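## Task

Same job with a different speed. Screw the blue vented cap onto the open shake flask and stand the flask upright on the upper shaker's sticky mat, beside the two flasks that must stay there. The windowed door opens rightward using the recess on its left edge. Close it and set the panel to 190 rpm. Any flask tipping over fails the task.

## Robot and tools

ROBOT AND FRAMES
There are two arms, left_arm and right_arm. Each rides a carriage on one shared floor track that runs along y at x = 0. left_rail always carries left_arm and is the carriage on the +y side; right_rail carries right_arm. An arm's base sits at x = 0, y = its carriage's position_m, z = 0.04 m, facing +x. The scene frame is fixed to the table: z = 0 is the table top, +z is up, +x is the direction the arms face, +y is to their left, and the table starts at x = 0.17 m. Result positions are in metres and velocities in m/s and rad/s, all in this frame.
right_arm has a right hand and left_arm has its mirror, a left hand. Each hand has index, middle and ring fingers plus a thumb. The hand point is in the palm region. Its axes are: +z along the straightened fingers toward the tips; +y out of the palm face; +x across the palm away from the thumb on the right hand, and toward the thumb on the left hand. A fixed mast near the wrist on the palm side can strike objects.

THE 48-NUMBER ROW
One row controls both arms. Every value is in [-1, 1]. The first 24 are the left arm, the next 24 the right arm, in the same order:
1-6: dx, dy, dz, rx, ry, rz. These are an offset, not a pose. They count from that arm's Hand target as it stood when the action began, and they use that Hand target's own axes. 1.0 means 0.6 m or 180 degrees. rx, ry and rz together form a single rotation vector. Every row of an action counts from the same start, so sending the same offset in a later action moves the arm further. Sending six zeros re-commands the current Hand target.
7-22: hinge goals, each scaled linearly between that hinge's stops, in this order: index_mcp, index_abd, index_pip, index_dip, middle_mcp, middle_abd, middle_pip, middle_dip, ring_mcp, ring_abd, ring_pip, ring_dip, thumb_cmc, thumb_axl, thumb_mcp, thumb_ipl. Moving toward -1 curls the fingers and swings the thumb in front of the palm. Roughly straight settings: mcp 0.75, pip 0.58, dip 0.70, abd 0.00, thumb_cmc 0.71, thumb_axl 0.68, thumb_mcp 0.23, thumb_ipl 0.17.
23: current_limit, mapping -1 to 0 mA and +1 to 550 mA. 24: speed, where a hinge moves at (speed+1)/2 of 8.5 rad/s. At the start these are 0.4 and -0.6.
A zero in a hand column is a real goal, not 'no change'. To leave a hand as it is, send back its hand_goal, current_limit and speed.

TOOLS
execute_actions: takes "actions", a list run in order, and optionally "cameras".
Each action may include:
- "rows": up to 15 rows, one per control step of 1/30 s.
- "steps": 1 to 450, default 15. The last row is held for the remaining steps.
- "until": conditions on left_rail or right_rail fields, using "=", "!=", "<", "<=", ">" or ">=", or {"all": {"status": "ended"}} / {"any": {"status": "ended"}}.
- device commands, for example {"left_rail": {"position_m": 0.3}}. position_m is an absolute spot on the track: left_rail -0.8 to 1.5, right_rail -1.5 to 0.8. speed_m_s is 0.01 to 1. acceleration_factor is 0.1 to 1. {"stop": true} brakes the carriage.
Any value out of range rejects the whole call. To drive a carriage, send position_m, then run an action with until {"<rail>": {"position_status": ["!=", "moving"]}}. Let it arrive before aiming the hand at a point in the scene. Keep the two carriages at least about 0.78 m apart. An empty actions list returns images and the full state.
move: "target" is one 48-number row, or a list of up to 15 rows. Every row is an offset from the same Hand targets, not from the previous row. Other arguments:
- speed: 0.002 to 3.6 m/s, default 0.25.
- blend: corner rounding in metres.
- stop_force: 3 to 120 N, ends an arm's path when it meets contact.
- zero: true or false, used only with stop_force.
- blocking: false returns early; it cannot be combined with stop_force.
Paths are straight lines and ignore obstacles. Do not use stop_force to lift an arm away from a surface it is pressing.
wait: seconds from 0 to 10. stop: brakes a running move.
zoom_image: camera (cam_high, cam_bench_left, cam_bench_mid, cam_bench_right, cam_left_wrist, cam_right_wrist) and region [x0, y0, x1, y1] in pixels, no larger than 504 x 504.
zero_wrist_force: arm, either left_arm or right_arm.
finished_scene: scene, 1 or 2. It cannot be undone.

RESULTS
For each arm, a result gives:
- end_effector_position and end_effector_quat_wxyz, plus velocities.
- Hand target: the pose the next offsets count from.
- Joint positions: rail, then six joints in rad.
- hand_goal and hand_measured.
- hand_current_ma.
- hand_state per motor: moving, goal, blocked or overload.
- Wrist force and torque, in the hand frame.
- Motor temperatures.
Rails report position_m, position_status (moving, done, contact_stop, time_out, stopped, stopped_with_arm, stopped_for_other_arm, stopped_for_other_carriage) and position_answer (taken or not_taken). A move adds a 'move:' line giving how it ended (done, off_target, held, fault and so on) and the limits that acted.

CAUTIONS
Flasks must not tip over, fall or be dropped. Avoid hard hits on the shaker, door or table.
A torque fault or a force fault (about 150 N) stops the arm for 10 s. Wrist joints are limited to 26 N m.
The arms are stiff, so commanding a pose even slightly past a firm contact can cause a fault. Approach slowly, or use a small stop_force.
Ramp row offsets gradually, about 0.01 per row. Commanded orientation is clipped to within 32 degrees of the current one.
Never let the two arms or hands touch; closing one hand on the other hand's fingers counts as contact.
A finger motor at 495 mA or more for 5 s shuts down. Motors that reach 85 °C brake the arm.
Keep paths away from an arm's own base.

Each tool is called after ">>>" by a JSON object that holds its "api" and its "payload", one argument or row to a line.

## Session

Scene 1 done. Now scene 2.

>>> {"api": "execute_actions", "payload": {
  "actions": []
}}

Scene clock: 0.00 s.
left_arm: end_effector_position=(+0.3677, +0.5568, +0.6703) hand_goal=(+0.754, +0.000, +0.576, +0.696, +0.754, +0.000, +0.576, +0.696, +0.754, +0.000, +0.576, +0.696, +0.714, +0.678, +0.226, +0.168) hand_measured=(+0.754, +0.000, +0.576, +0.696, +0.754, +0.000, +0.576, +0.696, +0.754, +0.000, +0.576, +0.696, +0.714, +0.678, +0.226, +0.168) hand_current_ma=(+0, +0, +0, +0, +0, +0, +0, +0, +0, +0, +0, +0, +0, +0, +0, +0) hand_state=(goal, goal, goal, goal, goal, goal, goal, goal, goal, goal, goal, goal, goal, goal, goal, goal) hand_current_limit=0.40 hand_speed=-0.60 end_effector_quat_wxyz=(+0.000, +1.000, +0.000, +0.000) | right_arm: end_effector_position=(+0.3677, -0.8811, +0.6703) hand_goal=(+0.754, +0.000, +0.576, +0.696, +0.754, +0.000, +0.576, +0.696, +0.754, +0.000, +0.576, +0.696, +0.714, +0.678, +0.226, +0.168) hand_measured=(+0.754, +0.000, +0.576, +0.696, +0.754, +0.000, +0.576, +0.696, +0.754, +0.000, +0.576, +0.696, +0.714, +0.678, +0.226, +0.168) hand_current_ma=(+0, +0, +0, +0, +0, +0, +0, +0, +0, +0, +0, +0, +0, +0, +0, +0) hand_state=(goal, goal, goal, goal, goal, goal, goal, goal, goal, goal, goal, goal, goal, goal, goal, goal) hand_current_limit=0.40 hand_speed=-0.60 end_effector_quat_wxyz=(+0.000, +0.000, +1.000, +0.000)
Joint positions: left_arm=[0.669 3.458 -1.433 -0.927 -2.353 1.571 1.887] | right_arm=[-0.994 -0.316 -1.709 0.927 -0.788 -1.571 -1.887]
Joint velocities: within noise
Joint torques (N m): no reading
Motor temperatures (°C): left_arm=[33 31 39 40 38 42] | right_arm=[33 37 32 49 34 35]
Wrist force (N): no reading
Wrist torque (N m): no reading
Wrist force, peak (N): no reading
Hand target: left_arm +0.3677, +0.5568, +0.6703; +0.000, +1.000, +0.000, +0.000 | right_arm +0.3677, -0.8811, +0.6703; +0.000, +0.000, +1.000, +0.000
left_rail: position_m=0.669 position_status=done
right_rail: position_m=-0.994 position_status=done
camera_calibration:
cam_left_wrist: T_world_to_cam=[[-0.789646, 0.612853, 0.0295073, -0.103981], [0.440761, 0.533141, 0.722143, -0.986963], [0.426836, 0.583243, -0.691114, 0.10211], [0, 0, 0, 1]] pos_world=[0.309323, 0.53036, 0.786366]
cam_right_wrist: T_world_to_cam=[[0.75176, 0.659154, 0.019316, 0.321444], [0.458708, -0.543748, 0.702798, -1.16244], [0.473755, -0.519475, -0.711127, -0.0261094], [0, 0, 0, 1]] pos_world=[0.303939, -0.857516, 0.792181]

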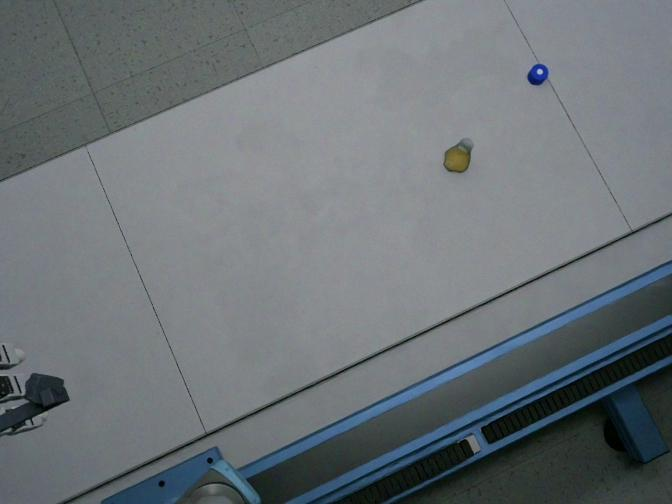

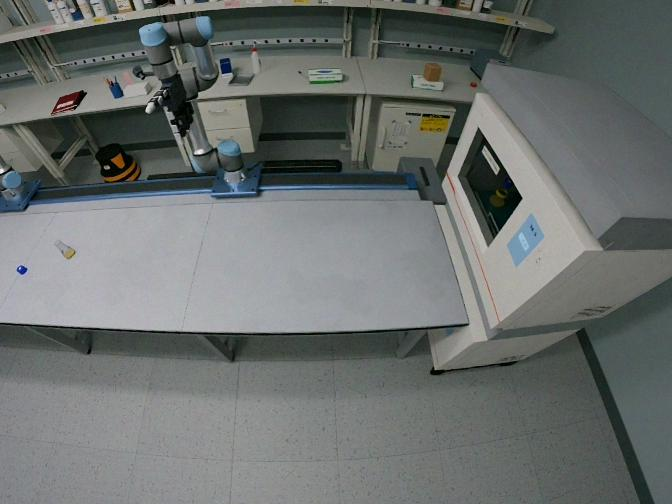

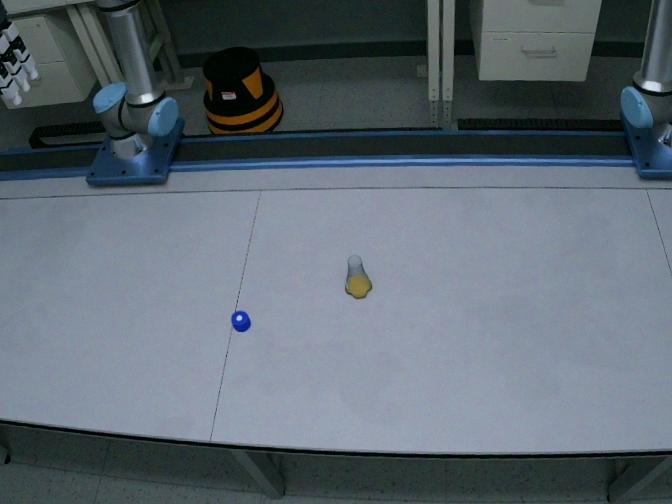

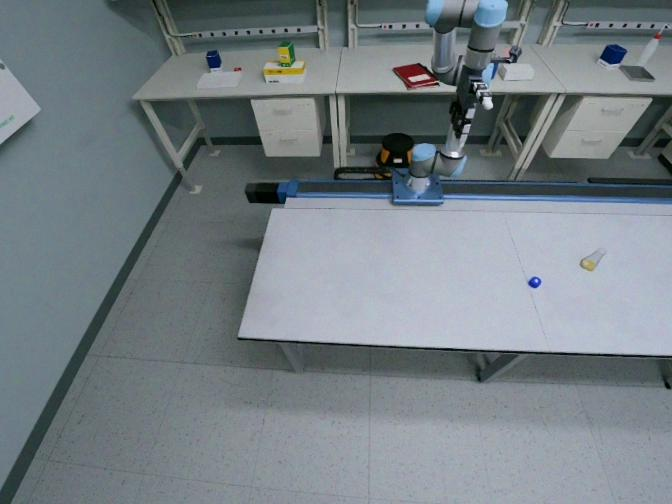

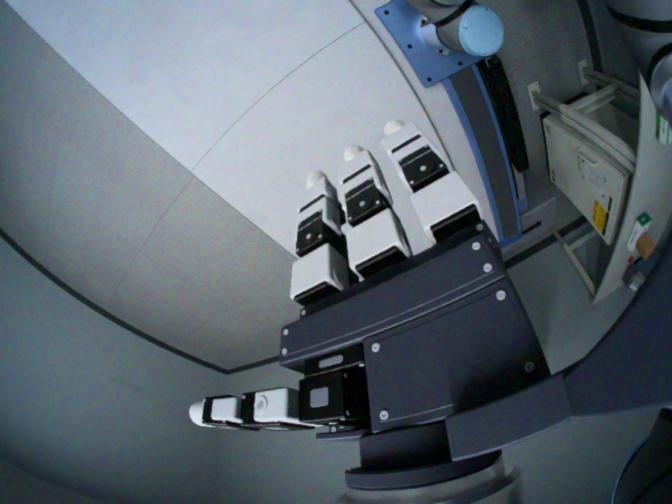

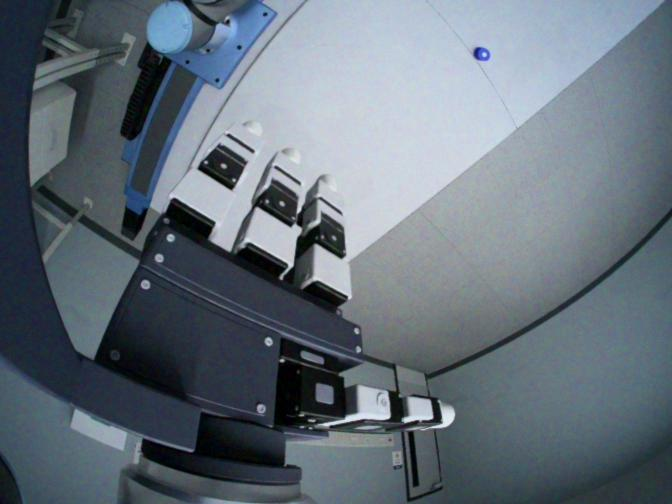

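>>> {"api": "execute_actions", "payload": {
  "actions": [
    {"left_rail":{"position_m":0.25,"speed_m_s":0.5,"acceleration_factor":0.6},"right_rail":{"position_m":-0.75,"speed_m_s":0.5,"acceleration_factor":0.6},"steps":1}
  ]
}}

>>> {"api": "move", "payload": {
  "target": [
    [0.0667,0.2040,-0.1772,-0.2112,0.0690,0,0.754,0,0.576,0.696,0.754,0,0.576,0.696,0.754,0,0.576,0.696,0.714,0.678,0.226,0.168,0.4,-0.4,-0.16,0.026,0.15,0,0,-0.4167,0.754,0.05,0.576,0.696,1.0,0,0.752,-0.486,0.754,-0.05,0.576,0.696,-0.571,0.678,-0.674,0.059,0.4,-0.4],
    [0.0823,0.2519,-0.4508,-0.4224,0.1381,0,0.754,0,0.576,0.696,0.754,0,0.576,0.696,0.754,0,0.576,0.696,0.714,0.678,0.226,0.168,0.4,-0.4,-0.32,0.052,0.35,0,0,-0.8333,0.754,0.05,0.576,0.696,1.0,0,0.752,-0.486,0.754,-0.05,0.576,0.696,-0.571,0.678,-0.674,0.059,0.4,-0.4],
    [0.0397,0.1213,-0.693,-0.6337,0.2071,0,0.754,0,0.576,0.696,0.754,0,0.576,0.696,0.754,0,0.576,0.696,0.714,0.678,0.226,0.168,0.4,-0.4,-0.4755,0.0785,0.6167,0,0,0.75,0.754,0.05,0.576,0.696,1.0,0,0.752,-0.486,0.754,-0.05,0.576,0.696,-0.571,0.678,-0.674,0.059,0.4,-0.4]
  ],
  "speed": 0.5,
  "blend": [0.04,0.04,0],
  "cameras": ["cam_left_wrist","cam_right_wrist","cam_bench_left"]
}}

Scene clock: 13.10 s.
left_arm: end_effector_position=(+0.3677, +0.1376, +0.6703) hand_goal=(+0.754, +0.000, +0.576, +0.696, +0.754, +0.000, +0.576, +0.696, +0.754, +0.000, +0.576, +0.696, +0.714, +0.678, +0.226, +0.168) hand_measured=(+0.754, +0.000, +0.576, +0.696, +0.754, +0.000, +0.576, +0.696, +0.754, +0.000, +0.576, +0.696, +0.714, +0.678, +0.224, +0.168) hand_current_ma=(+0, +0, +0, +0, +0, +0, +0, +0, +0, +0, +0, +0, +0, +0, -2, +0) hand_state=(goal, goal, goal, goal, goal, goal, goal, goal, goal, goal, goal, goal, goal, goal, goal, goal) hand_current_limit=0.40 hand_speed=-0.60 end_effector_quat_wxyz=(+0.000, +1.000, +0.000, +0.000) | right_arm: end_effector_position=(+0.3677, -0.6376, +0.6703) hand_goal=(+0.754, +0.000, +0.576, +0.696, +0.754, +0.000, +0.576, +0.696, +0.754, +0.000, +0.576, +0.696, +0.714, +0.678, +0.226, +0.168) hand_measured=(+0.754, +0.000, +0.576, +0.696, +0.754, +0.000, +0.576, +0.696, +0.754, +0.000, +0.576, +0.696, +0.714, +0.678, +0.224, +0.168) hand_current_ma=(-1, +0, +1, +0, -1, +0, +1, +0, -1, +0, +1, +0, +0, -1, -4, +0) hand_state=(goal, goal, goal, goal, goal, goal, goal, goal, goal, goal, goal, goal, goal, goal, goal, goal) hand_current_limit=0.40 hand_speed=-0.60 end_effector_quat_wxyz=(+0.000, +0.000, +1.000, +0.000)
Joint positions: left_arm=[0.25 3.458 -1.433 -0.927 -2.353 1.571 1.887] | right_arm=[-0.75 -0.316 -1.709 0.927 -0.788 -1.571 -1.887]
Joint torques (N m): left_arm=[2.82 11.51 14.39 2.63 0 -0.24] | right_arm=[-0.9 -11.49 -16.48 -2.37 0.16 0.16]
Wrist force (N): left_arm=[-0.3 0.0 -0.2] | right_arm=[0.0 0.1 0.5]
Wrist torque (N m): left_arm=[0.01 0.04 -0.03] | right_arm=[-0.03 -0.01 0.00]
Wrist force, peak (N): left_arm=[-0.3 -0.8 0.2] | right_arm=[0.1 -1.1 0.0]
Hand target: left_arm +0.3677, +0.1376, +0.6703; +0.000, +1.000, +0.000, +0.000 | right_arm +0.3677, -0.6376, +0.6703; +0.000, +0.000, +1.000, +0.000
left_rail: position_m=0.250 speed_m_s=0.50 position_status=done
right_rail: position_m=-0.750 speed_m_s=0.50 position_status=done

Scene clock: 17.73 s.
left_arm: end_effector_position=(+0.3915, +0.0648, +1.0861) hand_goal=(+0.754, +0.000, +0.576, +0.696, +0.754, +0.000, +0.576, +0.696, +0.754, +0.000, +0.576, +0.696, +0.714, +0.678, +0.226, +0.168) hand_measured=(+0.762, +0.000, +0.576, +0.696, +0.762, +0.000, +0.576, +0.696, +0.762, +0.000, +0.576, +0.696, +0.720, +0.678, +0.226, +0.168) hand_current_ma=(+10, +0, +0, +0, +8, +0, +0, +0, +9, +0, +0, +0, +7, +0, +0, +0) hand_state=(goal, goal, goal, goal, goal, goal, goal, goal, goal, goal, goal, goal, goal, goal, goal, goal) hand_current_limit=0.40 hand_speed=-0.40 end_effector_quat_wxyz=(+0.823, +0.500, +0.000, +0.269) | right_arm: end_effector_position=(+0.6530, -0.5905, +0.3003) hand_goal=(+0.754, +0.050, +0.576, +0.696, +1.000, +0.000, +0.752, -0.486, +0.754, -0.050, +0.576, +0.696, -0.570, +0.678, -0.674, +0.060) hand_measured=(+0.754, +0.046, +0.576, +0.696, +0.990, +0.000, +0.748, -0.482, +0.754, -0.048, +0.576, +0.696, -0.568, +0.678, -0.672, +0.062) hand_current_ma=(-1, -6, +1, +0, -20, +0, -9, +6, -1, +4, +1, +0, +4, -1, +2, +3) hand_state=(goal, goal, goal, goal, goal, goal, goal, goal, goal, goal, goal, goal, goal, goal, goal, goal) hand_current_limit=0.40 hand_speed=-0.40 end_effector_quat_wxyz=(+0.000, +0.924, +0.383, +0.000)
Joint positions: left_arm=[0.25 3.428 -1.442 -0.917 -2.403 -0.524 1.945] | right_arm=[-0.75 0.164 -1.201 1.378 -1.747 -1.571 -5.334]
Joint torques (N m): left_arm=[-6.93 0.96 22.06 -0.13 -3.05 1.67] | right_arm=[-13.19 -47.09 -14.37 -3.78 1.83 -2.27]
Wrist force (N): left_arm=[-0.4 0.3 0.0] | right_arm=[-0.1 0.1 0.0]
Wrist torque (N m): left_arm=[-0.03 -0.19 0.16] | right_arm=[0.03 -0.01 0.05]
Wrist force, peak (N): left_arm=[-0.6 0.6 -0.7] | right_arm=[1.0 -0.2 -0.3]
Hand target: left_arm +0.3915, +0.0648, +1.0861; +0.823, +0.500, +0.000, +0.269 | right_arm +0.6530, -0.5905, +0.3003; +0.000, +0.924, +0.383, +0.000
Off the commanded pose: left_arm 0.000 m, 0 deg | right_arm 0.000 m, 0 deg.
left_rail: position_m=0.250 speed_m_s=0.50 position_status=done
right_rail: position_m=-0.750 speed_m_s=0.50 position_status=done
move: done
camera_calibration:
cam_left_wrist: T_world_to_cam=[[-0.411851, -0.543115, -0.731713, 0.957831], [0.418864, 0.600289, -0.681327, 0.493216], [0.809278, -0.587094, -0.0197385, -0.13681], [0, 0, 0, 1]] pos_world=[0.298611, 0.14382, 1.0342]
cam_right_wrist: T_world_to_cam=[[-0.0654996, -0.997666, 0.01928, -0.522069], [-0.708859, 0.0601199, 0.702784, 0.243783], [-0.702303, 0.0323653, -0.711142, 0.82043], [0, 0, 0, 1]] pos_world=[0.714802, -0.562061, 0.422181]
Images, in order (width x height): cam_bench_left 672x504, cam_left_wrist 672x504, cam_right_wrist 672x504.

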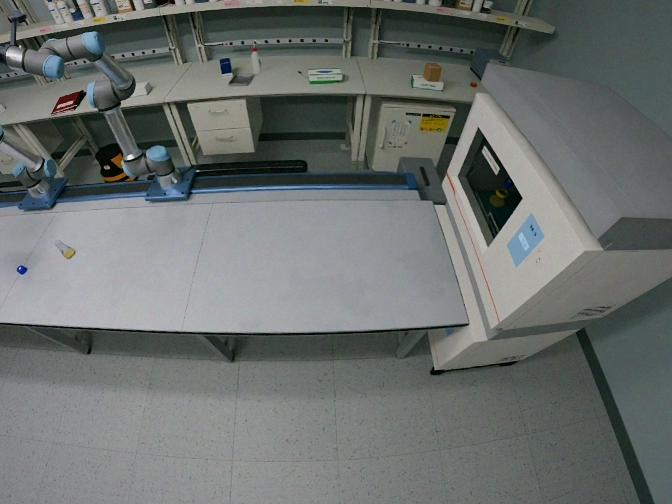

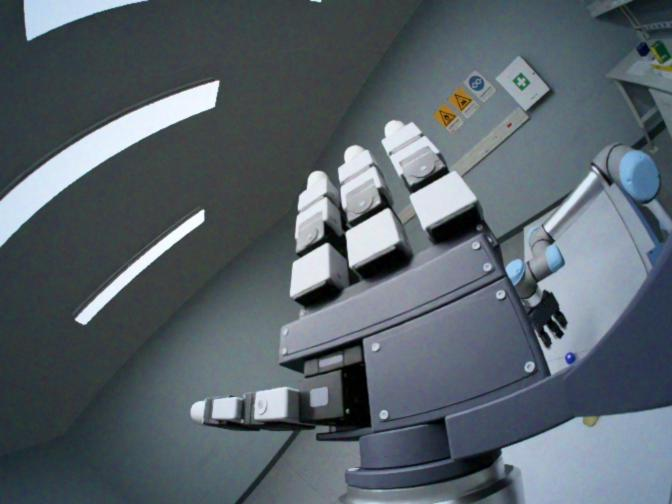

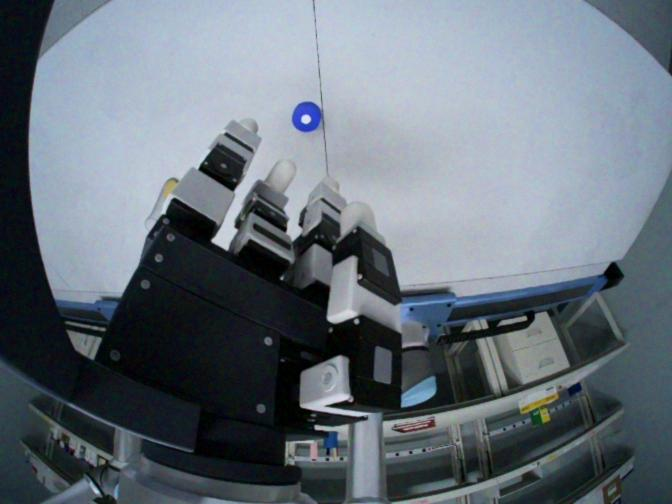

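>>> {"api": "move", "payload": {
  "target": [0,0,0,0,0,0,0.754,0,0.576,0.696,0.754,0,0.576,0.696,0.754,0,0.576,0.696,0.714,0.678,0.226,0.168,0.4,-0.4,-0.0077,0.007,0.2167,0,0,0,0.754,0.05,0.576,0.696,1.0,0,0.752,-0.486,0.754,-0.05,0.576,0.696,-0.571,0.678,-0.674,0.059,0.4,-0.4],
  "speed": 0.2,
  "cameras": ["cam_right_wrist"]
}}

>>> {"api": "zoom_image", "payload": {
  "camera": "cam_right_wrist",
  "region": [180, 60, 400, 225]
}}

Scene clock: 20.77 s.
left_arm: end_effector_position=(+0.3915, +0.0648, +1.0861) hand_goal=(+0.754, +0.000, +0.576, +0.696, +0.754, +0.000, +0.576, +0.696, +0.754, +0.000, +0.576, +0.696, +0.714, +0.678, +0.226, +0.168) hand_measured=(+0.762, +0.000, +0.576, +0.696, +0.762, +0.000, +0.576, +0.696, +0.762, +0.000, +0.576, +0.696, +0.720, +0.678, +0.226, +0.168) hand_current_ma=(+10, +0, +0, +0, +8, +0, +0, +0, +9, +0, +0, +0, +7, +0, +0, +0) hand_state=(goal, goal, goal, goal, goal, goal, goal, goal, goal, goal, goal, goal, goal, goal, goal, goal) hand_current_limit=0.40 hand_speed=-0.40 end_effector_quat_wxyz=(+0.823, +0.500, +0.000, +0.269) | right_arm: end_effector_position=(+0.6527, -0.5967, +0.1703) hand_goal=(+0.754, +0.050, +0.576, +0.696, +1.000, +0.000, +0.752, -0.486, +0.754, -0.050, +0.576, +0.696, -0.570, +0.678, -0.674, +0.060) hand_measured=(+0.754, +0.046, +0.576, +0.696, +0.992, +0.000, +0.748, -0.482, +0.754, -0.048, +0.576, +0.696, -0.568, +0.678, -0.672, +0.062) hand_current_ma=(-1, -5, +1, +0, -20, +0, -9, +6, -1, +4, +1, +0, +4, -1, +2, +3) hand_state=(goal, goal, goal, goal, goal, goal, goal, goal, goal, goal, goal, goal, goal, goal, goal, goal) hand_current_limit=0.40 hand_speed=-0.40 end_effector_quat_wxyz=(+0.000, +0.924, +0.383, +0.000)
Joint positions: left_arm=[0.25 3.428 -1.442 -0.917 -2.404 -0.524 1.946] | right_arm=[-0.75 0.154 -1.107 1.592 -2.056 -1.571 -5.344]
Joint torques (N m): left_arm=[-7.41 1.52 20.27 0.03 -2.89 1.71] | right_arm=[-13.99 -32.99 -13.19 -3.7 -1.82 -2.26]
Wrist force (N): left_arm=[-0.3 0.1 0.2] | right_arm=[0.1 -0.2 0.1]
Wrist torque (N m): left_arm=[-0.07 -0.20 0.18] | right_arm=[0.00 -0.04 0.05]
Wrist force, peak (N): left_arm=[-0.7 0.7 0.1] | right_arm=[-0.2 -0.2 1.6]
Hand target: left_arm +0.3915, +0.0648, +1.0861; +0.823, +0.500, +0.000, +0.269 | right_arm +0.6527, -0.5967, +0.1703; +0.000, +0.924, +0.383, +0.000
Off the commanded pose: left_arm 0.000 m, 0 deg | right_arm 0.000 m, 0 deg.
left_rail: position_m=0.250 speed_m_s=0.50 position_status=done
right_rail: position_m=-0.750 speed_m_s=0.50 position_status=done
move: done
camera_calibration:
cam_right_wrist: T_world_to_cam=[[-0.0654996, -0.997666, 0.01928, -0.525768], [-0.708859, 0.0601199, 0.702784, 0.335305], [-0.702303, 0.0323653, -0.711142, 0.727971], [0, 0, 0, 1]] pos_world=[0.714502, -0.568261, 0.292181]
Images, in order (width x height): cam_right_wrist 672x504.

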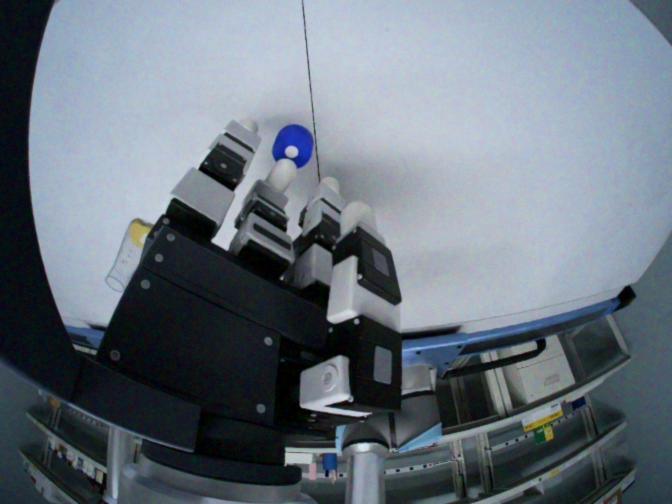

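Scaled by 2.291 from the camera's 672x504 image, which has a finer 960x720 frame.

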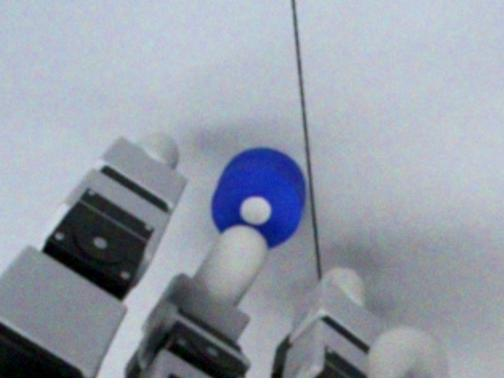

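>>> {"api": "move", "payload": {
  "target": [0,0,0,0,0,0,0.754,0,0.576,0.696,0.754,0,0.576,0.696,0.754,0,0.576,0.696,0.714,0.678,0.226,0.168,0.4,-0.4,-0.0043,-0.0078,0.0417,0,0,0,0.754,0.05,0.576,0.696,1.0,0,0.752,-0.486,0.754,-0.05,0.576,0.696,-0.571,0.678,-0.674,0.059,0.4,-0.4],
  "speed": 0.1,
  "cameras": ["cam_right_wrist"]
}}

>>> {"api": "zoom_image", "payload": {
  "camera": "cam_right_wrist",
  "region": [200, 90, 380, 225]
}}

Scene clock: 24.00 s.
left_arm: end_effector_position=(+0.3915, +0.0648, +1.0861) hand_goal=(+0.754, +0.000, +0.576, +0.696, +0.754, +0.000, +0.576, +0.696, +0.754, +0.000, +0.576, +0.696, +0.714, +0.678, +0.226, +0.168) hand_measured=(+0.762, +0.000, +0.576, +0.696, +0.762, +0.000, +0.576, +0.696, +0.762, +0.000, +0.576, +0.696, +0.720, +0.678, +0.226, +0.168) hand_current_ma=(+10, +0, +0, +0, +8, +0, +0, +0, +9, +0, +0, +0, +7, +0, +0, +0) hand_state=(goal, goal, goal, goal, goal, goal, goal, goal, goal, goal, goal, goal, goal, goal, goal, goal) hand_current_limit=0.40 hand_speed=-0.40 end_effector_quat_wxyz=(+0.823, +0.500, +0.000, +0.269) | right_arm: end_effector_position=(+0.6476, -0.5952, +0.1453) hand_goal=(+0.754, +0.050, +0.576, +0.696, +1.000, +0.000, +0.752, -0.486, +0.754, -0.050, +0.576, +0.696, -0.570, +0.678, -0.674, +0.060) hand_measured=(+0.754, +0.046, +0.576, +0.696, +0.992, +0.000, +0.748, -0.482, +0.754, -0.048, +0.576, +0.696, -0.568, +0.678, -0.672, +0.062) hand_current_ma=(-1, -5, +1, +0, -20, +0, -9, +6, -1, +4, +1, +0, +4, -1, +2, +3) hand_state=(goal, goal, goal, goal, goal, goal, goal, goal, goal, goal, goal, goal, goal, goal, goal, goal) hand_current_limit=0.40 hand_speed=-0.40 end_effector_quat_wxyz=(+0.000, +0.924, +0.383, +0.000)
Joint positions: left_arm=[0.25 3.428 -1.442 -0.917 -2.404 -0.524 1.946] | right_arm=[-0.75 0.158 -1.087 1.634 -2.117 -1.571 -5.34]
Joint torques (N m): left_arm=[-7.18 2.97 21.98 -0.2 -2.8 1.86] | right_arm=[12.41 -31.18 -12.16 -3.72 -0.75 2.39]
Wrist force (N): left_arm=[-0.2 0.1 0.4] | right_arm=[0.1 0.1 -0.3]
Wrist torque (N m): left_arm=[-0.09 -0.22 0.19] | right_arm=[0.05 -0.04 -0.12]
Wrist force, peak (N): left_arm=[-0.7 0.2 0.5] | right_arm=[0.3 -0.2 -0.7]
Hand target: left_arm +0.3915, +0.0648, +1.0861; +0.823, +0.500, +0.000, +0.269 | right_arm +0.6476, -0.5952, +0.1453; +0.000, +0.924, +0.383, +0.000
Off the commanded pose: left_arm 0.000 m, 0 deg | right_arm 0.000 m, 0 deg.
left_rail: position_m=0.250 speed_m_s=0.50 position_status=done
right_rail: position_m=-0.750 speed_m_s=0.50 position_status=done
move: done
camera_calibration:
cam_right_wrist: T_world_to_cam=[[-0.0654996, -0.997666, 0.01928, -0.524124], [-0.708859, 0.0601199, 0.702784, 0.349169], [-0.702303, 0.0323653, -0.711142, 0.706562], [0, 0, 0, 1]] pos_world=[0.709402, -0.566761, 0.267181]
Images, in order (width x height): cam_right_wrist 672x504.

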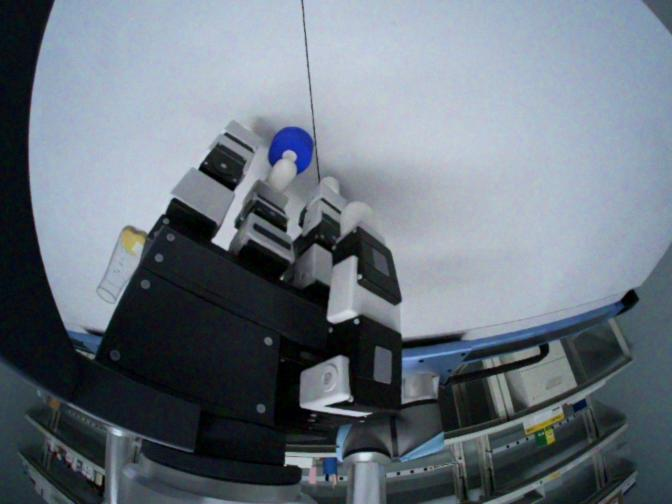

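Scaled by 2.800 from the camera's 672x504 image, which has a finer 960x720 frame.

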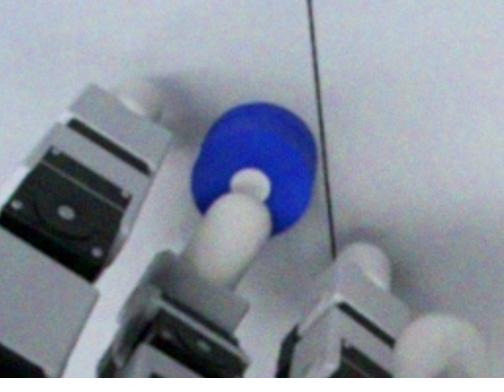

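>>> {"api": "move", "payload": {
  "target": [0,0,0,0,0,0,0.754,0,0.576,0.696,0.754,0,0.576,0.696,0.754,0,0.576,0.696,0.714,0.678,0.226,0.168,0.4,-0.4,0,0,0.0285,0,0,0,0.754,0.05,0.576,0.696,1.0,0,0.752,-0.486,0.754,-0.05,0.576,0.696,-0.571,0.678,-0.674,0.059,0.4,-0.4],
  "speed": 0.04,
  "stop_force": 4
}}

>>> {"api": "move", "payload": {
  "target": [0,0,0,0,0,0,0.754,0,0.576,0.696,0.754,0,0.576,0.696,0.754,0,0.576,0.696,0.714,0.678,0.226,0.168,0.4,-0.4,0,0,0,0,0,0,0.754,-0.4,0.576,0.696,1.0,0,0.752,-0.486,0.754,0.4,0.576,0.696,-0.571,0.678,-0.674,0.059,0.6,-0.8],
  "speed": 0.1,
  "cameras": ["cam_right_wrist"]
}}

>>> {"api": "zoom_image", "payload": {
  "camera": "cam_right_wrist",
  "region": [200, 90, 380, 225]
}}

Scene clock: 27.47 s.
left_arm: end_effector_position=(+0.3915, +0.0648, +1.0861) hand_goal=(+0.754, +0.000, +0.576, +0.696, +0.754, +0.000, +0.576, +0.696, +0.754, +0.000, +0.576, +0.696, +0.714, +0.678, +0.226, +0.168) hand_measured=(+0.762, +0.000, +0.576, +0.696, +0.762, +0.000, +0.576, +0.696, +0.762, +0.000, +0.576, +0.696, +0.720, +0.678, +0.226, +0.168) hand_current_ma=(+10, +0, +0, +0, +8, +0, +0, +0, +9, +0, +0, +0, +7, +0, +0, +0) hand_state=(goal, goal, goal, goal, goal, goal, goal, goal, goal, goal, goal, goal, goal, goal, goal, goal) hand_current_limit=0.40 hand_speed=-0.40 end_effector_quat_wxyz=(+0.823, +0.500, +0.000, +0.269) | right_arm: end_effector_position=(+0.6476, -0.5952, +0.1303) hand_goal=(+0.754, +0.050, +0.576, +0.696, +1.000, +0.000, +0.752, -0.486, +0.754, -0.050, +0.576, +0.696, -0.570, +0.678, -0.674, +0.060) hand_measured=(+0.754, +0.046, +0.576, +0.696, +0.998, +0.000, +0.744, -0.496, +0.754, -0.048, +0.576, +0.696, -0.568, +0.678, -0.672, +0.062) hand_current_ma=(-1, -5, +1, +0, -5, +0, -15, -20, -1, +4, +1, +0, +4, -1, +2, +3) hand_state=(goal, goal, goal, goal, goal, goal, goal, goal, goal, goal, goal, goal, goal, goal, goal, goal) hand_current_limit=0.40 hand_speed=-0.40 end_effector_quat_wxyz=(+0.000, +0.924, +0.383, +0.000)
Joint positions: left_arm=[0.25 3.428 -1.442 -0.917 -2.404 -0.524 1.946] | right_arm=[-0.75 0.158 -1.069 1.649 -2.151 -1.571 -5.34]
Joint torques (N m): left_arm=[-6.28 1.72 20.75 0.08 -2.68 1.66] | right_arm=[12.23 -48.55 -25.7 -1.01 -0.33 2.02]
Wrist force (N): left_arm=[-0.2 -0.1 -0.2] | right_arm=[0.0 -0.1 -0.6]
Wrist torque (N m): left_arm=[-0.07 -0.23 0.19] | right_arm=[0.03 -0.04 -0.13]
Wrist force, peak (N): left_arm=[-0.9 0.3 0.0] | right_arm=[-0.3 -1.2 -5.8]
Hand target: left_arm +0.3915, +0.0648, +1.0861; +0.823, +0.500, +0.000, +0.269 | right_arm +0.6476, -0.5952, +0.1303; +0.000, +0.924, +0.383, +0.000 (not the last commanded pose)
Off the commanded pose: left_arm 0.000 m, 0 deg | right_arm 0.002 m, 0 deg.
left_rail: position_m=0.250 speed_m_s=0.50 position_status=done
right_rail: position_m=-0.750 speed_m_s=0.50 position_status=done
move: contact (right_arm)

Scene clock: 28.03 s.
left_arm: end_effector_position=(+0.3915, +0.0648, +1.0861) hand_goal=(+0.754, +0.000, +0.576, +0.696, +0.754, +0.000, +0.576, +0.696, +0.754, +0.000, +0.576, +0.696, +0.714, +0.678, +0.226, +0.168) hand_measured=(+0.762, +0.000, +0.576, +0.696, +0.762, +0.000, +0.576, +0.696, +0.762, +0.000, +0.576, +0.696, +0.720, +0.678, +0.226, +0.168) hand_current_ma=(+10, +0, +0, +0, +8, +0, +0, +0, +9, +0, +0, +0, +7, +0, +0, +0) hand_state=(goal, goal, goal, goal, goal, goal, goal, goal, goal, goal, goal, goal, goal, goal, goal, goal) hand_current_limit=0.40 hand_speed=-0.40 end_effector_quat_wxyz=(+0.823, +0.500, +0.000, +0.269) | right_arm: end_effector_position=(+0.6476, -0.5952, +0.1303) hand_goal=(+0.754, -0.400, +0.576, +0.696, +1.000, +0.000, +0.752, -0.486, +0.754, +0.400, +0.576, +0.696, -0.570, +0.678, -0.674, +0.060) hand_measured=(+0.754, -0.154, +0.576, +0.696, +0.998, +0.004, +0.744, -0.496, +0.752, +0.162, +0.576, +0.696, -0.568, +0.678, -0.672, +0.062) hand_current_ma=(-1, +440, +1, +0, -5, +4, -15, -20, -2, -440, +1, +0, +4, -1, +2, +3) hand_state=(goal, blocked, goal, goal, goal, goal, goal, goal, goal, blocked, goal, goal, goal, goal, goal, goal) hand_current_limit=0.60 hand_speed=-0.80 end_effector_quat_wxyz=(+0.000, +0.924, +0.383, +0.000)
Joint positions: left_arm=[0.25 3.428 -1.442 -0.917 -2.404 -0.524 1.946] | right_arm=[-0.75 0.158 -1.069 1.649 -2.151 -1.571 -5.34]
Joint torques (N m): left_arm=[-6.28 2.25 22.12 0.1 -2.75 1.72] | right_arm=[10.4 -50.02 -24.97 -1.31 -0.37 2.42]
Wrist force (N): left_arm=[-0.2 0.3 -0.2] | right_arm=[0.1 -0.1 -0.4]
Wrist torque (N m): left_arm=[-0.02 -0.22 0.18] | right_arm=[0.04 -0.02 -0.13]
Wrist force, peak (N): left_arm=[-0.7 0.2 0.2] | right_arm=[0.1 0.1 -1.0]
Hand target: left_arm +0.3915, +0.0648, +1.0861; +0.823, +0.500, +0.000, +0.269 | right_arm +0.6476, -0.5952, +0.1303; +0.000, +0.924, +0.383, +0.000
Off the commanded pose: left_arm 0.000 m, 0 deg | right_arm 0.000 m, 0 deg.
left_rail: position_m=0.250 speed_m_s=0.50 position_status=done
right_rail: position_m=-0.750 speed_m_s=0.50 position_status=done
move: done
camera_calibration:
cam_right_wrist: T_world_to_cam=[[-0.0654996, -0.997666, 0.01928, -0.523841], [-0.708859, 0.0601199, 0.702784, 0.35964], [-0.702303, 0.0323653, -0.711142, 0.695825], [0, 0, 0, 1]] pos_world=[0.709302, -0.566761, 0.252181]
Images, in order (width x height): cam_right_wrist 672x504.

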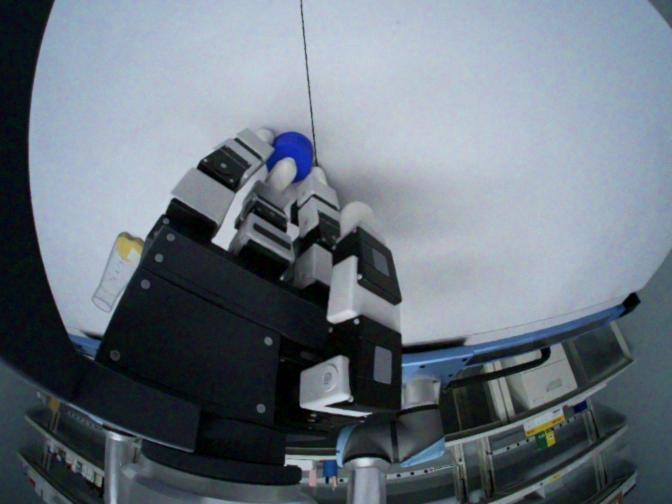

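Scaled by 2.800 from the camera's 672x504 image, which has a finer 960x720 frame.

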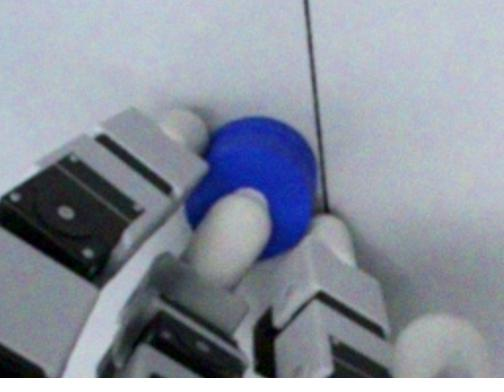

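>>> {"api": "move", "payload": {
  "target": [0,0,0,0,0,0,0.754,0,0.576,0.696,0.754,0,0.576,0.696,0.754,0,0.576,0.696,0.714,0.678,0.226,0.168,0.4,-0.4,0,0,-0.08,0,0,0,0.754,-0.4,0.576,0.696,1.0,0,0.752,-0.486,0.754,0.4,0.576,0.696,-0.571,0.678,-0.674,0.059,0.6,-0.8],
  "speed": 0.1
}}

>>> {"api": "execute_actions", "payload": {
  "actions": [
    {"right_rail":{"position_m":-0.62,"speed_m_s":0.3,"acceleration_factor":0.5},"steps":1}
  ]
}}

>>> {"api": "move", "payload": {
  "target": [0.0675,-0.5323,-0.4465,0.0530,0.2431,-0.5347,0.754,0,0.576,0.696,0.754,0,0.576,0.696,0.754,0,0.576,0.696,0.714,0.678,0.226,0.168,0.4,-0.4,-0.0643,-0.4061,-0.2028,0,0,0,0.754,-0.4,0.576,0.696,1.0,0,0.752,-0.486,0.754,0.4,0.576,0.696,-0.571,0.678,-0.674,0.059,0.6,-0.8],
  "speed": 0.3,
  "cameras": ["cam_left_wrist","cam_right_wrist"]
}}

>>> {"api": "zoom_image", "payload": {
  "camera": "cam_right_wrist",
  "region": [200, 0, 460, 195]
}}

Scene clock: 30.57 s.
left_arm: end_effector_position=(+0.3915, +0.0648, +1.0861) hand_goal=(+0.754, +0.000, +0.576, +0.696, +0.754, +0.000, +0.576, +0.696, +0.754, +0.000, +0.576, +0.696, +0.714, +0.678, +0.226, +0.168) hand_measured=(+0.762, +0.000, +0.576, +0.696, +0.762, +0.000, +0.576, +0.696, +0.762, +0.000, +0.576, +0.696, +0.720, +0.678, +0.226, +0.168) hand_current_ma=(+10, +0, +0, +0, +8, +0, +0, +0, +9, +0, +0, +0, +7, +0, +0, +0) hand_state=(goal, goal, goal, goal, goal, goal, goal, goal, goal, goal, goal, goal, goal, goal, goal, goal) hand_current_limit=0.40 hand_speed=-0.40 end_effector_quat_wxyz=(+0.823, +0.500, +0.000, +0.269) | right_arm: end_effector_position=(+0.6475, -0.5952, +0.1783) hand_goal=(+0.754, -0.400, +0.576, +0.696, +1.000, +0.000, +0.752, -0.486, +0.754, +0.400, +0.576, +0.696, -0.570, +0.678, -0.674, +0.060) hand_measured=(+0.754, -0.154, +0.576, +0.696, +0.998, +0.004, +0.744, -0.496, +0.752, +0.162, +0.576, +0.696, -0.568, +0.678, -0.672, +0.062) hand_current_ma=(-1, +440, +1, +0, -5, +4, -15, -20, -3, -440, +0, +0, +4, -1, +2, +3) hand_state=(goal, blocked, goal, goal, goal, goal, goal, goal, goal, blocked, goal, goal, goal, goal, goal, goal) hand_current_limit=0.60 hand_speed=-0.80 end_effector_quat_wxyz=(+0.000, +0.924, +0.383, +0.000)
Joint positions: left_arm=[0.25 3.428 -1.442 -0.917 -2.404 -0.524 1.946] | right_arm=[-0.75 0.158 -1.125 1.597 -2.042 -1.571 -5.34]
Joint torques (N m): left_arm=[-5.86 2.45 21.91 0.13 -2.64 1.59] | right_arm=[8.68 -48.7 -28.4 -1.17 -0.55 1.41]
Wrist force (N): left_arm=[0.1 0.0 0.2] | right_arm=[-0.1 -0.2 0.3]
Wrist torque (N m): left_arm=[-0.09 -0.26 0.21] | right_arm=[-0.03 -0.03 -0.15]
Wrist force, peak (N): left_arm=[-0.3 0.8 0.3] | right_arm=[0.1 -0.3 -0.9]
Hand target: left_arm +0.3915, +0.0648, +1.0861; +0.823, +0.500, +0.000, +0.269 | right_arm +0.6476, -0.5952, +0.1783; +0.000, +0.924, +0.383, +0.000
Off the commanded pose: left_arm 0.000 m, 0 deg | right_arm 0.000 m, 0 deg.
left_rail: position_m=0.250 speed_m_s=0.50 position_status=done
right_rail: position_m=-0.750 speed_m_s=0.50 position_status=done
move: done

Scene clock: 32.17 s.
left_arm: end_effector_position=(+0.3915, +0.0648, +1.0861) hand_goal=(+0.754, +0.000, +0.576, +0.696, +0.754, +0.000, +0.576, +0.696, +0.754, +0.000, +0.576, +0.696, +0.714, +0.678, +0.226, +0.168) hand_measured=(+0.762, +0.000, +0.576, +0.696, +0.762, +0.000, +0.576, +0.696, +0.762, +0.000, +0.576, +0.696, +0.720, +0.678, +0.226, +0.168) hand_current_ma=(+10, +0, +0, +0, +8, +0, +0, +0, +9, +0, +0, +0, +7, +0, +0, +0) hand_state=(goal, goal, goal, goal, goal, goal, goal, goal, goal, goal, goal, goal, goal, goal, goal, goal) hand_current_limit=0.40 hand_speed=-0.40 end_effector_quat_wxyz=(+0.823, +0.500, +0.000, +0.269) | right_arm: end_effector_position=(+0.6476, -0.4652, +0.1783) hand_goal=(+0.754, -0.400, +0.576, +0.696, +1.000, +0.000, +0.752, -0.486, +0.754, +0.400, +0.576, +0.696, -0.570, +0.678, -0.674, +0.060) hand_measured=(+0.754, -0.154, +0.576, +0.696, +0.998, +0.004, +0.744, -0.496, +0.752, +0.162, +0.576, +0.696, -0.568, +0.678, -0.672, +0.062) hand_current_ma=(-1, +440, +1, +0, -5, +4, -15, -20, -3, -440, +0, +0, +4, -1, +2, +3) hand_state=(goal, blocked, goal, goal, goal, goal, goal, goal, goal, blocked, goal, goal, goal, goal, goal, goal) hand_current_limit=0.60 hand_speed=-0.80 end_effector_quat_wxyz=(+0.000, +0.924, +0.383, +0.000)
Joint positions: left_arm=[0.25 3.428 -1.442 -0.917 -2.404 -0.524 1.946] | right_arm=[-0.62 0.158 -1.125 1.597 -2.042 -1.571 -5.34]
Joint torques (N m): left_arm=[-6.17 2.65 21.94 0.25 -2.69 1.47] | right_arm=[-0.82 -48.72 -25.31 -1.49 1.45 1.24]
Wrist force (N): left_arm=[-0.6 0.2 0.1] | right_arm=[0.1 -0.1 -0.1]
Wrist torque (N m): left_arm=[-0.05 -0.16 0.14] | right_arm=[0.01 -0.05 -0.13]
Wrist force, peak (N): left_arm=[-0.7 0.5 0.0] | right_arm=[0.7 -0.5 0.4]
Hand target: left_arm +0.3915, +0.0648, +1.0861; +0.823, +0.500, +0.000, +0.269 | right_arm +0.6476, -0.4652, +0.1783; +0.000, +0.924, +0.383, +0.000
Off the commanded pose: left_arm 0.000 m, 0 deg | right_arm 0.000 m, 0 deg.
left_rail: position_m=0.250 speed_m_s=0.50 position_status=done
right_rail: position_m=-0.620 speed_m_s=0.30 position_status=done

Scene clock: 36.43 s.
left_arm: end_effector_position=(+0.4955, +0.1898, +0.7002) hand_goal=(+0.754, +0.000, +0.576, +0.696, +0.754, +0.000, +0.576, +0.696, +0.754, +0.000, +0.576, +0.696, +0.714, +0.678, +0.226, +0.168) hand_measured=(+0.758, +0.002, +0.576, +0.696, +0.756, +0.002, +0.576, +0.696, +0.756, +0.002, +0.576, +0.696, +0.716, +0.678, +0.226, +0.168) hand_current_ma=(+2, +1, +0, +0, +2, +1, +0, +0, +2, +1, +0, +0, +2, +0, +0, +0) hand_state=(goal, goal, goal, goal, goal, goal, goal, goal, goal, goal, goal, goal, goal, goal, goal, goal) hand_current_limit=0.40 hand_speed=-0.40 end_effector_quat_wxyz=(+0.655, +0.270, +0.652, -0.271) | right_arm: end_effector_position=(+0.4480, -0.3202, +0.3000) hand_goal=(+0.754, -0.400, +0.576, +0.696, +1.000, +0.000, +0.752, -0.486, +0.754, +0.400, +0.576, +0.696, -0.570, +0.678, -0.674, +0.060) hand_measured=(+0.754, -0.154, +0.576, +0.696, +0.998, +0.004, +0.744, -0.496, +0.752, +0.162, +0.576, +0.696, -0.568, +0.678, -0.672, +0.062) hand_current_ma=(-1, +440, +1, +0, -5, +4, -15, -20, -3, -440, +0, +0, +4, -1, +2, +3) hand_state=(goal, blocked, goal, goal, goal, goal, goal, goal, goal, blocked, goal, goal, goal, goal, goal, goal) hand_current_limit=0.60 hand_speed=-0.80 end_effector_quat_wxyz=(+0.000, +0.924, +0.383, +0.000)
Joint positions: left_arm=[0.25 3.798 -1.345 -1.247 -3.663 -0.129 1.544] | right_arm=[-0.62 0.506 -1.441 1.684 -1.814 -1.571 -4.992]
Joint torques (N m): left_arm=[-7.66 -1.05 21.93 -2.23 -1.33 1.64] | right_arm=[11.17 -36.42 -28.78 -1.01 -1.25 2.32]
Wrist force (N): left_arm=[-0.8 -0.3 -0.3] | right_arm=[0.3 -0.1 0.1]
Wrist torque (N m): left_arm=[-0.14 -0.07 -0.12] | right_arm=[-0.02 -0.06 -0.12]
Wrist force, peak (N): left_arm=[-1.2 -0.6 -0.4] | right_arm=[0.1 -1.1 0.3]
Hand target: left_arm +0.4956, +0.1898, +0.7002; +0.654, +0.271, +0.653, -0.270 | right_arm +0.4480, -0.3202, +0.3000; +0.000, +0.924, +0.383, +0.000
Off the commanded pose: left_arm 0.000 m, 0 deg | right_arm 0.000 m, 0 deg.
left_rail: position_m=0.250 speed_m_s=0.50 position_status=done
right_rail: position_m=-0.620 speed_m_s=0.30 position_status=done
move: done
camera_calibration:
cam_left_wrist: T_world_to_cam=[[-0.45688, -0.410824, 0.788977, -0.281386], [-0.88616, 0.133091, -0.443855, 0.680669], [0.0773406, -0.901948, -0.424862, 0.550892], [0, 0, 0, 1]] pos_world=[0.432016, 0.290686, 0.758179]
cam_right_wrist: T_world_to_cam=[[-0.0654996, -0.997666, 0.01928, -0.265822], [-0.708859, 0.0601199, 0.702784, 0.082427], [-0.702303, 0.0323653, -0.711142, 0.667496], [0, 0, 0, 1]] pos_world=[0.509802, -0.291761, 0.421881]
Images, in order (width x height): cam_left_wrist 672x504, cam_right_wrist 672x504.

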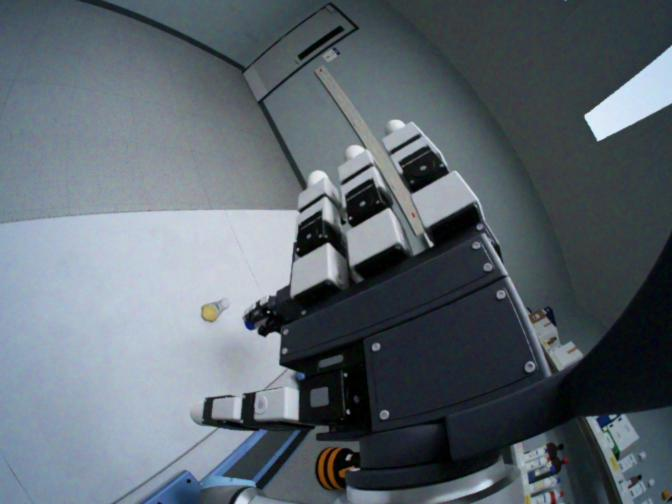

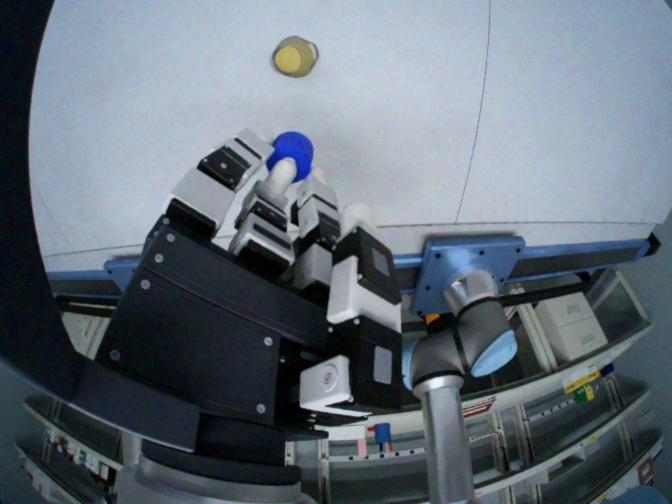

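Scaled by 1.938 from the camera's 672x504 image, which has a finer 960x720 frame.

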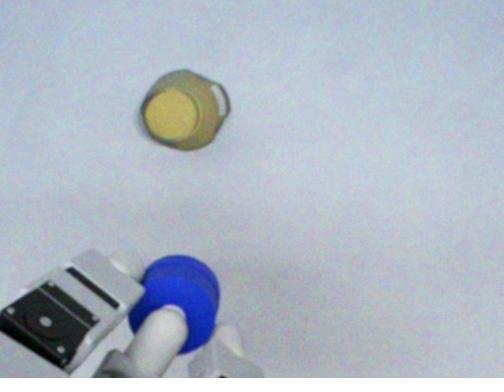

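>>> {"api": "move", "payload": {
  "target": [
    [0.467,-0.2067,0.1228,0,0,0,0.70,0,0.14,0.22,0.70,0,0.14,0.22,1.0,0,0.576,0.696,-0.571,0.678,0.23,-0.05,0.5,-0.4,0.1089,0.1072,-0.1667,0,0,0,0.754,-0.4,0.576,0.696,1.0,0,0.752,-0.486,0.754,0.4,0.576,0.696,-0.571,0.678,-0.674,0.059,0.6,-0.8],
    [0.8337,-0.5013,0.2289,0,0,0,0.70,0,0.14,0.22,0.70,0,0.14,0.22,1.0,0,0.576,0.696,-0.571,0.678,0.23,-0.05,0.5,-0.4,0.1089,0.1072,-0.1667,0,0,0,0.754,-0.4,0.576,0.696,1.0,0,0.752,-0.486,0.754,0.4,0.576,0.696,-0.571,0.678,-0.674,0.059,0.6,-0.8],
    [0.967,-0.7253,0.4292,0,0,0,0.70,0,0.14,0.22,0.70,0,0.14,0.22,1.0,0,0.576,0.696,-0.571,0.678,0.23,-0.05,0.5,-0.4,0.1089,0.1072,-0.1667,0,0,0,0.754,-0.4,0.576,0.696,1.0,0,0.752,-0.486,0.754,0.4,0.576,0.696,-0.571,0.678,-0.674,0.059,0.6,-0.8]
  ],
  "speed": 0.35,
  "blend": [0.03,0.03,0],
  "cameras": ["cam_left_wrist","cam_right_wrist","cam_bench_mid"]
}}

>>> {"api": "zoom_image", "payload": {
  "camera": "cam_right_wrist",
  "region": [160, 60, 420, 255]
}}

>>> {"api": "zoom_image", "payload": {
  "camera": "cam_bench_mid",
  "region": [240, 160, 480, 340]
}}

Scene clock: 43.57 s.
left_arm: end_effector_position=(+0.3706, -0.2998, +0.1196) hand_goal=(+0.700, +0.000, +0.140, +0.220, +0.700, +0.000, +0.140, +0.220, +1.000, +0.000, +0.576, +0.696, -0.570, +0.678, +0.230, -0.050) hand_measured=(+0.702, +0.002, +0.142, +0.222, +0.702, +0.002, +0.142, +0.222, +0.998, +0.002, +0.576, +0.696, -0.548, +0.678, +0.228, -0.048) hand_current_ma=(+1, +1, +2, +2, +1, +1, +2, +2, -1, +1, +0, +0, +35, +0, -1, +2) hand_state=(goal, goal, goal, goal, goal, goal, goal, goal, goal, goal, goal, goal, blocked, goal, goal, goal) hand_current_limit=0.50 hand_speed=-0.40 end_effector_quat_wxyz=(+0.654, +0.271, +0.653, -0.270) | right_arm: end_effector_position=(+0.5397, -0.3195, +0.4000) hand_goal=(+0.754, -0.400, +0.576, +0.696, +1.000, +0.000, +0.752, -0.486, +0.754, +0.400, +0.576, +0.696, -0.570, +0.678, -0.674, +0.060) hand_measured=(+0.754, -0.154, +0.576, +0.696, +0.998, +0.004, +0.744, -0.496, +0.752, +0.162, +0.576, +0.696, -0.568, +0.678, -0.672, +0.062) hand_current_ma=(-1, +440, +1, +0, -5, +4, -15, -20, -3, -440, +0, +0, +4, -1, +2, +3) hand_state=(goal, blocked, goal, goal, goal, goal, goal, goal, goal, blocked, goal, goal, goal, goal, goal, goal) hand_current_limit=0.60 hand_speed=-0.80 end_effector_quat_wxyz=(+0.000, +0.924, +0.383, +0.000)
Joint positions: left_arm=[0.25 2.177 -2.132 -1.966 -2.185 -1.75 1.572] | right_arm=[-0.62 0.434 -1.293 1.246 -1.524 -1.571 -5.064]
Joint torques (N m): left_arm=[-6.77 27.79 21.24 -0.65 -1.27 1.81] | right_arm=[-13.69 -24.7 -29.8 -1.09 1.72 -2.06]
Wrist force (N): left_arm=[-0.7 -0.2 0.0] | right_arm=[-0.2 -0.1 0.0]
Wrist torque (N m): left_arm=[-0.11 -0.10 -0.20] | right_arm=[0.01 -0.03 0.05]
Wrist force, peak (N): left_arm=[-2.3 0.6 -0.2] | right_arm=[-0.2 -1.1 0.8]
Hand target: left_arm +0.3706, -0.2998, +0.1196; +0.654, +0.271, +0.653, -0.270 | right_arm +0.5397, -0.3195, +0.4000; +0.000, +0.924, +0.383, +0.000
Off the commanded pose: left_arm 0.000 m, 0 deg | right_arm 0.000 m, 0 deg.
left_rail: position_m=0.250 speed_m_s=0.50 position_status=done
right_rail: position_m=-0.620 speed_m_s=0.30 position_status=done
move: done
camera_calibration:
cam_left_wrist: T_world_to_cam=[[-0.455084, -0.412763, 0.789003, -0.0828817], [-0.88713, 0.13374, -0.441717, 0.377823], [0.0768033, -0.900966, -0.427038, -0.126938], [0, 0, 0, 1]] pos_world=[0.307209, -0.199107, 0.178077]
cam_right_wrist: T_world_to_cam=[[-0.0654996, -0.997666, 0.01928, -0.261045], [-0.708859, 0.0601199, 0.702784, 0.0771089], [-0.702303, 0.0323653, -0.711142, 0.802989], [0, 0, 0, 1]] pos_world=[0.601502, -0.291061, 0.521881]
Images, in order (width x height): cam_bench_mid 672x504, cam_left_wrist 672x504, cam_right_wrist 672x504.

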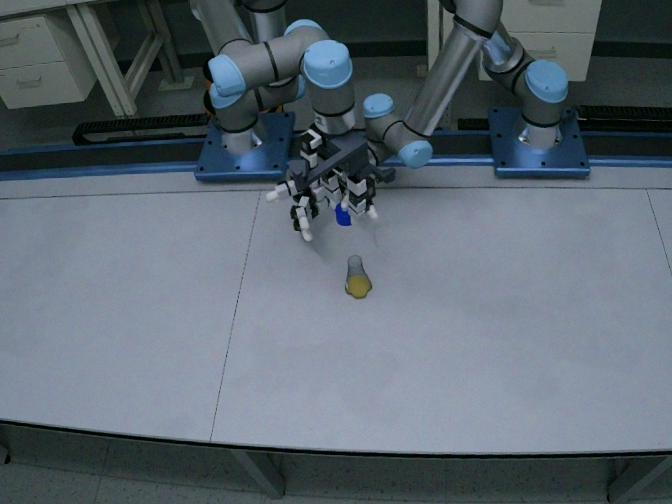

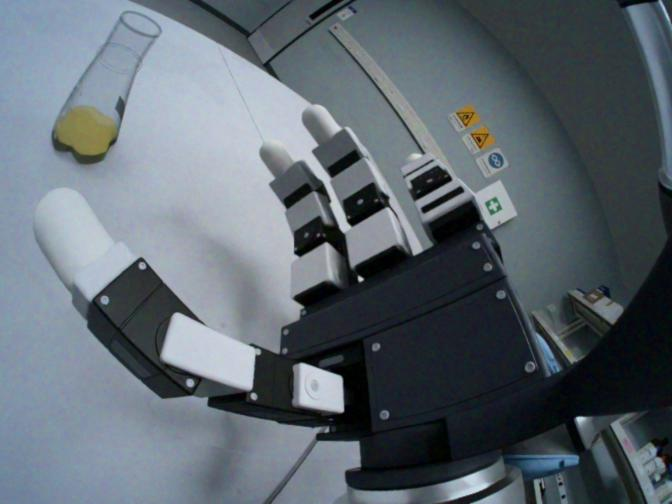

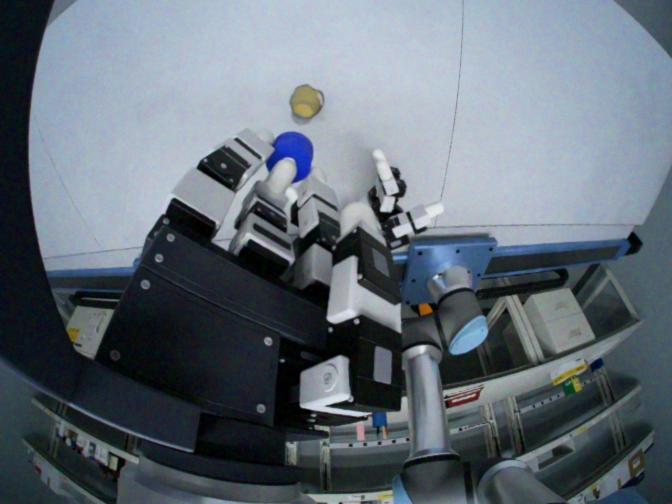

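Scaled by 1.938 from the camera's 672x504 image, which has a finer 960x720 frame.

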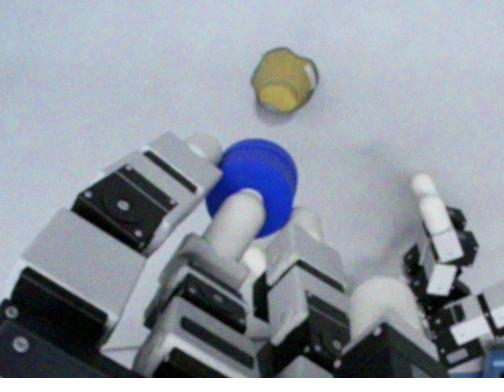

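Scaled by 2.100 from the camera's 672x504 image, which has a finer 960x720 frame.

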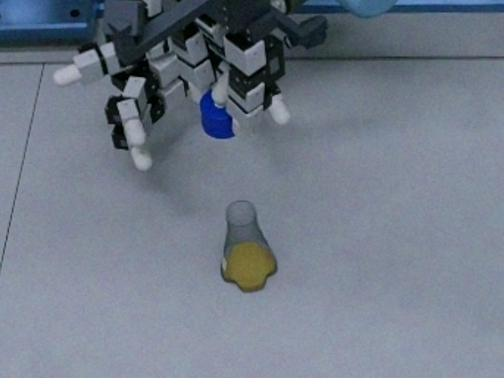

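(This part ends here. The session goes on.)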